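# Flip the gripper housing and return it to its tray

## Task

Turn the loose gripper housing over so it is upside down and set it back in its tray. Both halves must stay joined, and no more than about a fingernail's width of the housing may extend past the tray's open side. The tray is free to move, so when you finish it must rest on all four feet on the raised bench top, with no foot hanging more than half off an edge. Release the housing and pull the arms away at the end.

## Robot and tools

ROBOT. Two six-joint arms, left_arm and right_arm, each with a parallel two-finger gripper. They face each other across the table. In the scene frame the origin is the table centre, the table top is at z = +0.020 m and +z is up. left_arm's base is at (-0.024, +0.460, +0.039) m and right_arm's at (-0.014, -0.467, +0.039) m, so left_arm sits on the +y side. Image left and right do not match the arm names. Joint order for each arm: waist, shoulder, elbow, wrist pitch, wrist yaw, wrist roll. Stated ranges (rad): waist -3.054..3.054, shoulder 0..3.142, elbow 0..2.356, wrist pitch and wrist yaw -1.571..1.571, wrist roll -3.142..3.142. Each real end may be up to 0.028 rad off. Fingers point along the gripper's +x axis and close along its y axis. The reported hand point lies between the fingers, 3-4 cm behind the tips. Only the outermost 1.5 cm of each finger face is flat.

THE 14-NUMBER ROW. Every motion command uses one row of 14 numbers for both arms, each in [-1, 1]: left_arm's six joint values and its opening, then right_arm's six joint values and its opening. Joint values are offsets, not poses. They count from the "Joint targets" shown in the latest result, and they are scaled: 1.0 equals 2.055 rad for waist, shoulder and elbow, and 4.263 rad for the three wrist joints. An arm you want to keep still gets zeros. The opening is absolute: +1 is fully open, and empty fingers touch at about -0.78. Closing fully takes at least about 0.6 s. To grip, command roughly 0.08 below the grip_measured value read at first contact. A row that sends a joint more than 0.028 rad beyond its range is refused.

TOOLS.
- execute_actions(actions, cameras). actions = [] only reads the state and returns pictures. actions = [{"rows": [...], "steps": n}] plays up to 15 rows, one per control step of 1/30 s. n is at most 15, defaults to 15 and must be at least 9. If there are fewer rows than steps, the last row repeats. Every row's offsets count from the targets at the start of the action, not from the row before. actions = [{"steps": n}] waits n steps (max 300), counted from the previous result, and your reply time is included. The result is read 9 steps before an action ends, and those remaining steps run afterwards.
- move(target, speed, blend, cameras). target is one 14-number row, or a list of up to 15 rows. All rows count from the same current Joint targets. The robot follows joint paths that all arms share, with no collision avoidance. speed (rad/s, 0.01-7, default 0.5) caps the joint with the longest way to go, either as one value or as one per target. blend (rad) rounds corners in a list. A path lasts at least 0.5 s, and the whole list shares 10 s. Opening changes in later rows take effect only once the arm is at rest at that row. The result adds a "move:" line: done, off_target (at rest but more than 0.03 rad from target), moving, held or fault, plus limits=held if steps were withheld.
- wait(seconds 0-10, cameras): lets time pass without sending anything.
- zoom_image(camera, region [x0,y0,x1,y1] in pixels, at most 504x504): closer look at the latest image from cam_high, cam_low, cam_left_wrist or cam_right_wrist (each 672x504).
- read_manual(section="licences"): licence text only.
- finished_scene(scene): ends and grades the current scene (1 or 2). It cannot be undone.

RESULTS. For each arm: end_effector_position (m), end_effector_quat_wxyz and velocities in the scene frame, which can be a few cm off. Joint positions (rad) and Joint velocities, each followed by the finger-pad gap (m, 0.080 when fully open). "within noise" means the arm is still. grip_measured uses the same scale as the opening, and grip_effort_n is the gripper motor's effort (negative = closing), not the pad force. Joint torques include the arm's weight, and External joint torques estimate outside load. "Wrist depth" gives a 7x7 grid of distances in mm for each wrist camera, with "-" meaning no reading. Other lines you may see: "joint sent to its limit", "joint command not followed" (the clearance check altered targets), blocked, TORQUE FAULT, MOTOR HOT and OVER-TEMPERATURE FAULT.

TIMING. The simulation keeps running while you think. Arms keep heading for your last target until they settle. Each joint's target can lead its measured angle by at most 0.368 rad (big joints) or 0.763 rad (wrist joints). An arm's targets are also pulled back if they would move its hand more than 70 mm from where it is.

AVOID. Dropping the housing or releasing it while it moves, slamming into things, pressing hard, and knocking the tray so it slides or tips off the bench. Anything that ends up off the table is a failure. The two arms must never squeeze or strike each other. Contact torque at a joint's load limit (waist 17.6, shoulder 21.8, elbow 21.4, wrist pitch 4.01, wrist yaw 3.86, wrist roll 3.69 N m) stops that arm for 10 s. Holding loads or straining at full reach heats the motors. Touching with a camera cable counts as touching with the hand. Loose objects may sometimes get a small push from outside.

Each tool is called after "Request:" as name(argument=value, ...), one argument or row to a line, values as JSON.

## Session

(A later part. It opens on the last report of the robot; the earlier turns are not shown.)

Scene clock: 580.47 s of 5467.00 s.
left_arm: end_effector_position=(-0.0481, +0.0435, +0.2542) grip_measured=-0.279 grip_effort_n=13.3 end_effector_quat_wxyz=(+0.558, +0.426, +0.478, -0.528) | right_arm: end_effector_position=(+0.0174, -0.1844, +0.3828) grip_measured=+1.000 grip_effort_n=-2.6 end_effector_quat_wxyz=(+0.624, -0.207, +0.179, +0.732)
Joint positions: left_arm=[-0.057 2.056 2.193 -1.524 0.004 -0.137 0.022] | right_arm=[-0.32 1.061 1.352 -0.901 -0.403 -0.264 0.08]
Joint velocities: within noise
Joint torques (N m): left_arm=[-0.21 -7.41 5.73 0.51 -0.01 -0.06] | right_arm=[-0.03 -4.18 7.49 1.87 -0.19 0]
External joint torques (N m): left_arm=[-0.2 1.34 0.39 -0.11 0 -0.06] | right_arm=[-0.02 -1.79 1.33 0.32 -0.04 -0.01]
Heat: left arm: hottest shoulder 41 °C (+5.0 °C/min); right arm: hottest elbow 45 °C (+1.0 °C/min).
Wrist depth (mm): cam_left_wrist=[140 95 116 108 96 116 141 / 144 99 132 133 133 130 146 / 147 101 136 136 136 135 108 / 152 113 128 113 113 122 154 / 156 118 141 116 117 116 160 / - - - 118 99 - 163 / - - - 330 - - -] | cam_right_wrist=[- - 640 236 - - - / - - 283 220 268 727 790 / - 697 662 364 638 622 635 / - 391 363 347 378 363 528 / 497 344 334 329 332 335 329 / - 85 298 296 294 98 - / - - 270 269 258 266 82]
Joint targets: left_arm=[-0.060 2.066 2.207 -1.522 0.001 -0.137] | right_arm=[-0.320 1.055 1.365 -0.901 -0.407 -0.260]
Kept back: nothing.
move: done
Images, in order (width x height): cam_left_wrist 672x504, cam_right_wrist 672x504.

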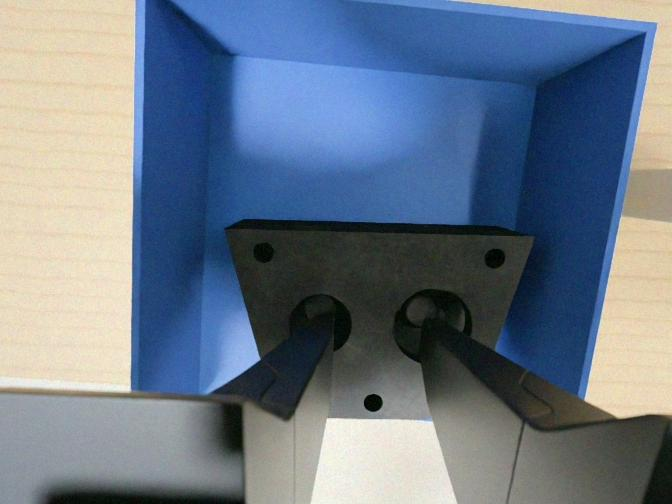

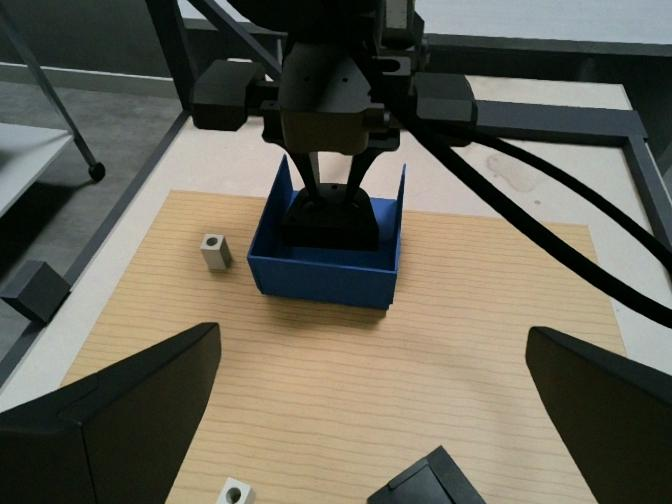

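Request:
move(
  target=[
    [0, -0.072, -0.0574, 0.012, 0, 0, -0.275, 0, 0, 0, 0, 0, 0, 1],
    [0, -0.1538, -0.0934, 0.0439, 0, 0.0321, -0.275, 0, 0, 0, 0, 0, 0, 1],
  ],
  speed=[0.15, 0.4],
  blend=[0.03, 0],
)

Scene clock: 584.83 s of 5467.00 s.
left_arm: end_effector_position=(-0.0467, +0.0683, +0.3315) grip_measured=-0.279 grip_effort_n=13.3 end_effector_quat_wxyz=(+0.590, +0.370, +0.357, -0.623) | right_arm: end_effector_position=(+0.0174, -0.1844, +0.3828) grip_measured=+1.000 grip_effort_n=-2.6 end_effector_quat_wxyz=(+0.624, -0.207, +0.179, +0.732)
Joint positions: left_arm=[-0.057 1.758 2.022 -1.344 0.004 -0.008 0.022] | right_arm=[-0.32 1.061 1.352 -0.901 -0.403 -0.264 0.08]
Joint velocities: within noise
Joint torques (N m): left_arm=[-0.2 -7.45 3.83 1.4 0 0.19] | right_arm=[-0.04 -4.17 7.49 1.87 -0.19 0]
External joint torques (N m): left_arm=[-0.17 -0.58 -1.69 0.33 -0.01 0.18] | right_arm=[-0.04 -1.7 1.24 0.3 -0.04 -0.01]
Heat: left arm: hottest shoulder 42 °C (+6.0 °C/min); right arm: hottest elbow 45 °C (+1.0 °C/min).
Wrist depth (mm): cam_left_wrist=[264 266 264 264 266 269 424 / 256 256 256 259 259 259 263 / 251 250 235 237 235 253 255 / 243 243 230 204 217 245 245 / 237 237 225 199 201 240 240 / - 235 - 366 - - 376 / - - - 363 - - -] | cam_right_wrist=[- - - 273 - - - / - - 762 735 725 725 798 / - 691 663 660 654 649 646 / - 392 360 347 374 374 540 / 496 345 333 330 331 335 482 / - 85 297 296 296 98 - / - - 270 268 258 266 82]
Joint targets: left_arm=[-0.060 1.750 2.015 -1.335 0.001 0.000] | right_arm=[-0.320 1.055 1.365 -0.901 -0.407 -0.260]
Kept back: nothing.
move: done

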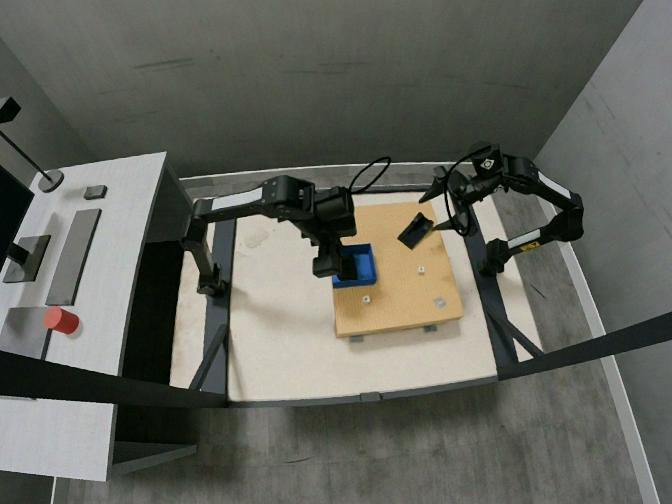

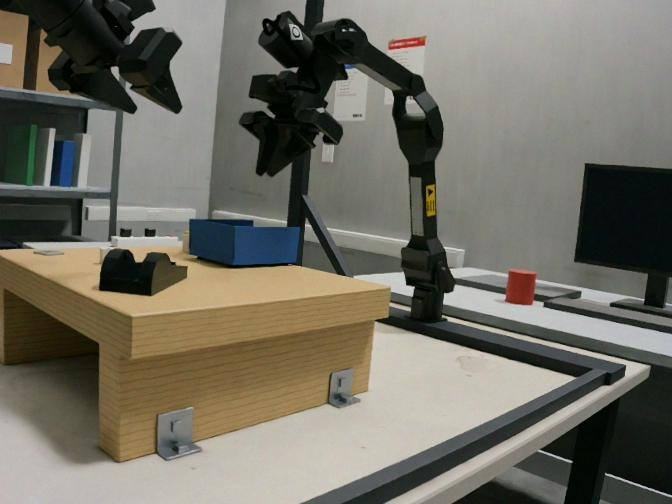

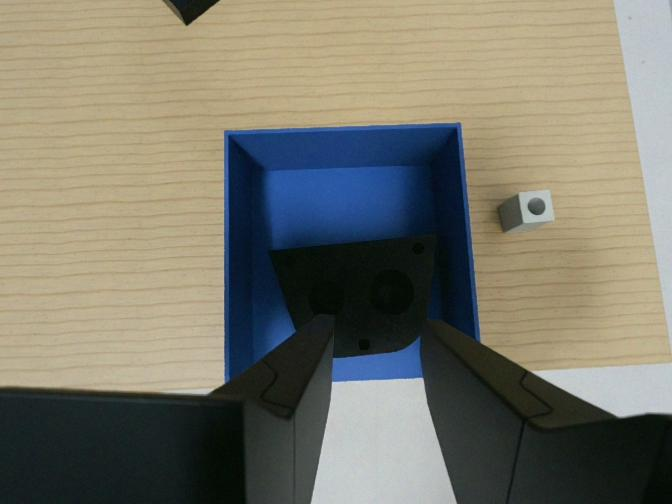

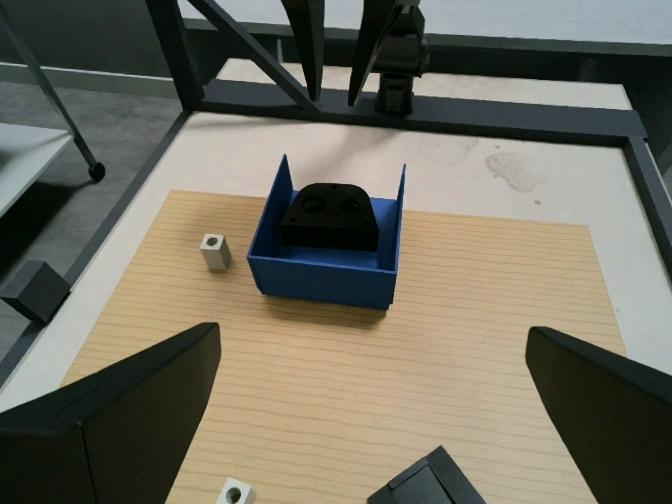

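Request:
zoom_image(
  camera="cam_right_wrist",
  region=[240, 150, 420, 310],
)

Request:
zoom_image(
  camera="cam_left_wrist",
  region=[210, 110, 490, 400],
)

Request:
zoom_image(
  camera="cam_low",
  region=[160, 190, 330, 300],
)

Scaled by 2.800 from the camera's 672x504 image, which has a finer 960x720 frame.

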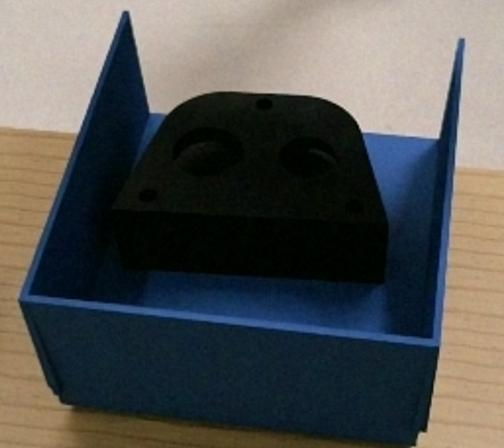

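Scaled by 1.738 from the camera's 672x504 image, which has a finer 960x720 frame.

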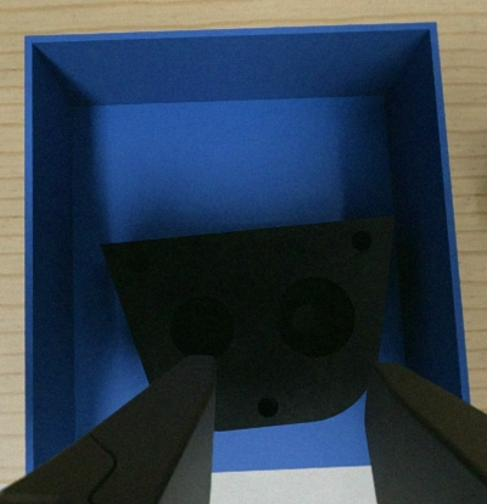

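Scaled by 2.965 from the camera's 672x504 image, which has a finer 960x720 frame.

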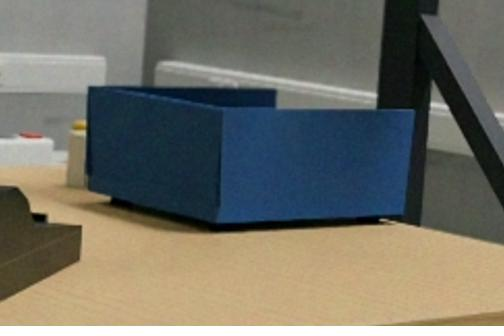

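Request:
zoom_image(
  camera="cam_right_wrist",
  region=[276, 175, 336, 255],
)

Request:
zoom_image(
  camera="cam_right_wrist",
  region=[328, 175, 388, 255],
)

Request:
zoom_image(
  camera="cam_left_wrist",
  region=[260, 230, 450, 370],
)

Scaled by 6.300 from the camera's 672x504 image, which has a finer 960x720 frame.

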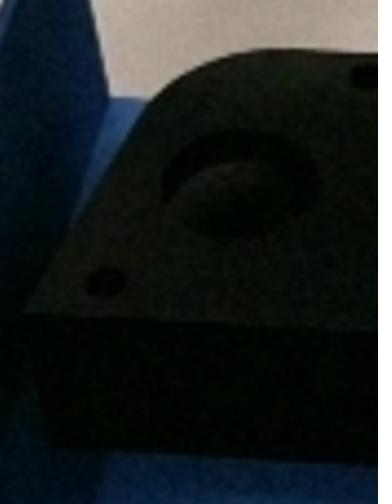

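Scaled by 6.300 from the camera's 672x504 image, which has a finer 960x720 frame.

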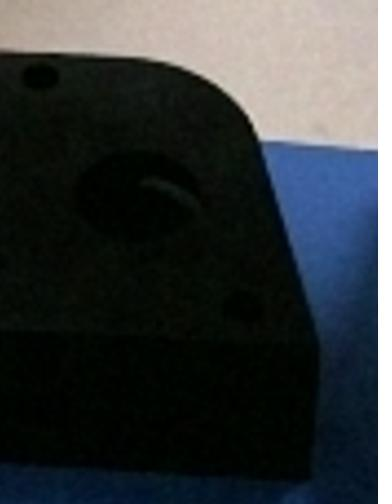

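Scaled by 2.653 from the camera's 672x504 image, which has a finer 960x720 frame.

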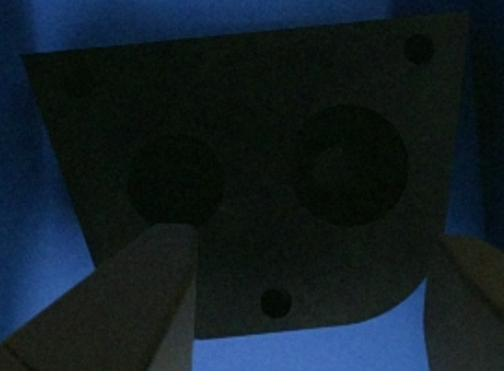

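Request:
move(
  target=[0.005, -0.588, -0.6433, 0.1795, 0, 0, -0.275, 0, 0, 0, 0, 0, 0, 1],
  speed=0.8,
  cameras=["cam_left_wrist", "cam_high", "cam_low"],
)

Request:
zoom_image(
  camera="cam_left_wrist",
  region=[200, 100, 500, 325],
)

Scene clock: 590.60 s of 5467.00 s.
left_arm: end_effector_position=(-0.0364, +0.2348, +0.2866) grip_measured=-0.279 grip_effort_n=13.3 end_effector_quat_wxyz=(+0.673, +0.150, +0.149, -0.709) | right_arm: end_effector_position=(+0.0174, -0.1844, +0.3828) grip_measured=+1.000 grip_effort_n=-2.6 end_effector_quat_wxyz=(+0.624, -0.207, +0.179, +0.732)
Joint positions: left_arm=[-0.052 0.547 0.702 -0.582 0.004 -0.008 0.022] | right_arm=[-0.32 1.061 1.352 -0.901 -0.403 -0.264 0.08]
Joint velocities: within noise
Joint torques (N m): left_arm=[0.23 -0.67 4.29 2.09 0 0.19] | right_arm=[-0.03 -4.18 7.48 1.86 -0.19 0]
External joint torques (N m): left_arm=[0.23 -0.6 -2.04 0.47 0 0.19] | right_arm=[-0.05 -1.7 1.25 0.3 -0.03 -0.01]
Heat: left arm: hottest shoulder 42 °C (+6.0 °C/min); right arm: hottest elbow 45 °C (+1.0 °C/min).
Wrist depth (mm): cam_left_wrist=[- - - 671 - 701 - / - 434 431 343 462 777 - / 353 343 339 288 305 362 - / 279 284 278 276 284 297 521 / 296 309 297 300 389 338 438 / 371 - - 368 - - 389 / - - - 328 - - -] | cam_right_wrist=[- - - - - - - / - - 756 744 720 728 794 / - 688 663 652 647 647 639 / - 397 363 346 374 376 549 / 499 345 333 329 330 336 480 / - 85 298 297 297 98 - / - - 270 268 259 266 82]
Joint targets: left_arm=[-0.050 0.541 0.693 -0.570 0.001 0.000] | right_arm=[-0.320 1.055 1.365 -0.901 -0.407 -0.260]
Kept back: nothing.
move: done
Images, in order (width x height): cam_high 672x504, cam_low 672x504, cam_left_wrist 672x504.

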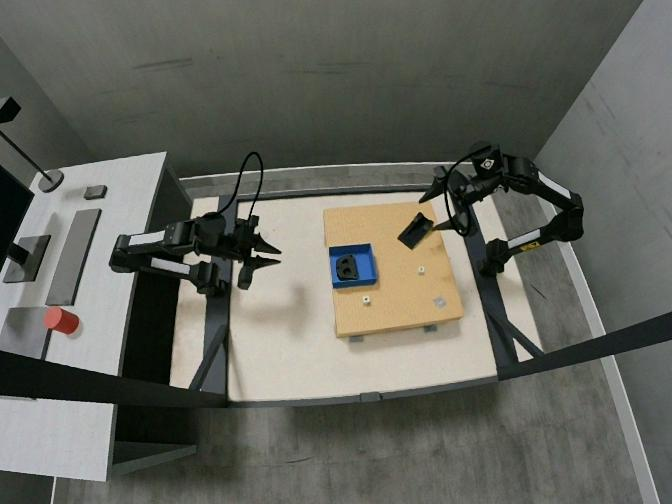

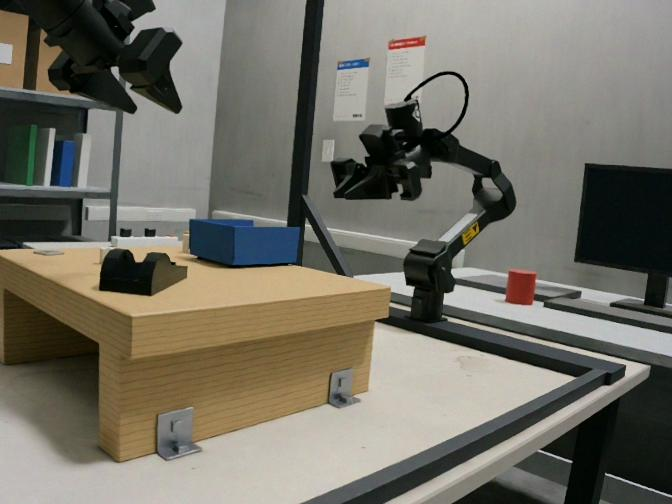

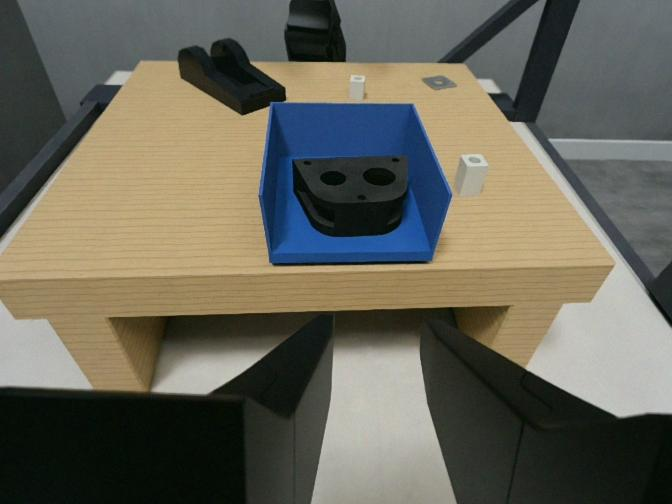

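Scaled by 1.680 from the camera's 672x504 image, which has a finer 960x720 frame.

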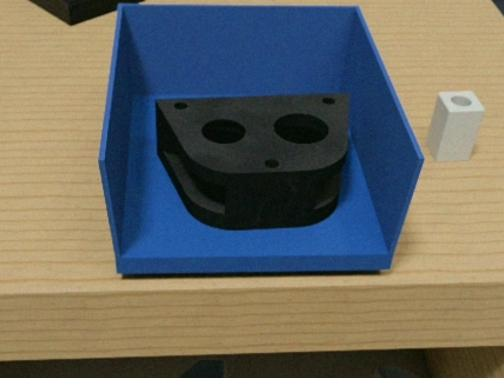

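Request:
zoom_image(
  camera="cam_left_wrist",
  region=[280, 145, 430, 245],
)

Request:
zoom_image(
  camera="cam_left_wrist",
  region=[250, 200, 450, 280],
)

Scaled by 3.360 from the camera's 672x504 image, which has a finer 960x720 frame.

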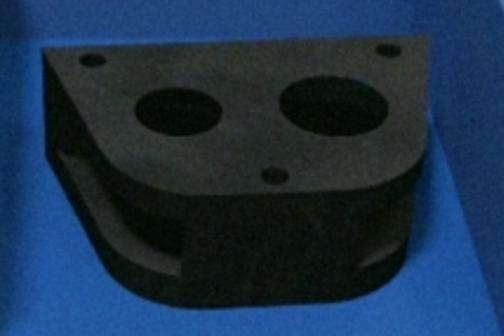

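Scaled by 2.520 from the camera's 672x504 image, which has a finer 960x720 frame.

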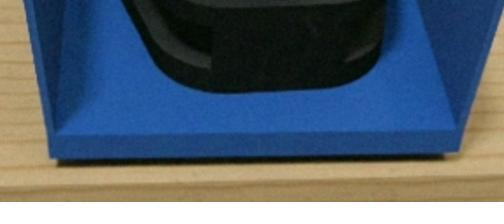

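Request:
finished_scene(
  scene=2,
)

The scene is finished: the task was done.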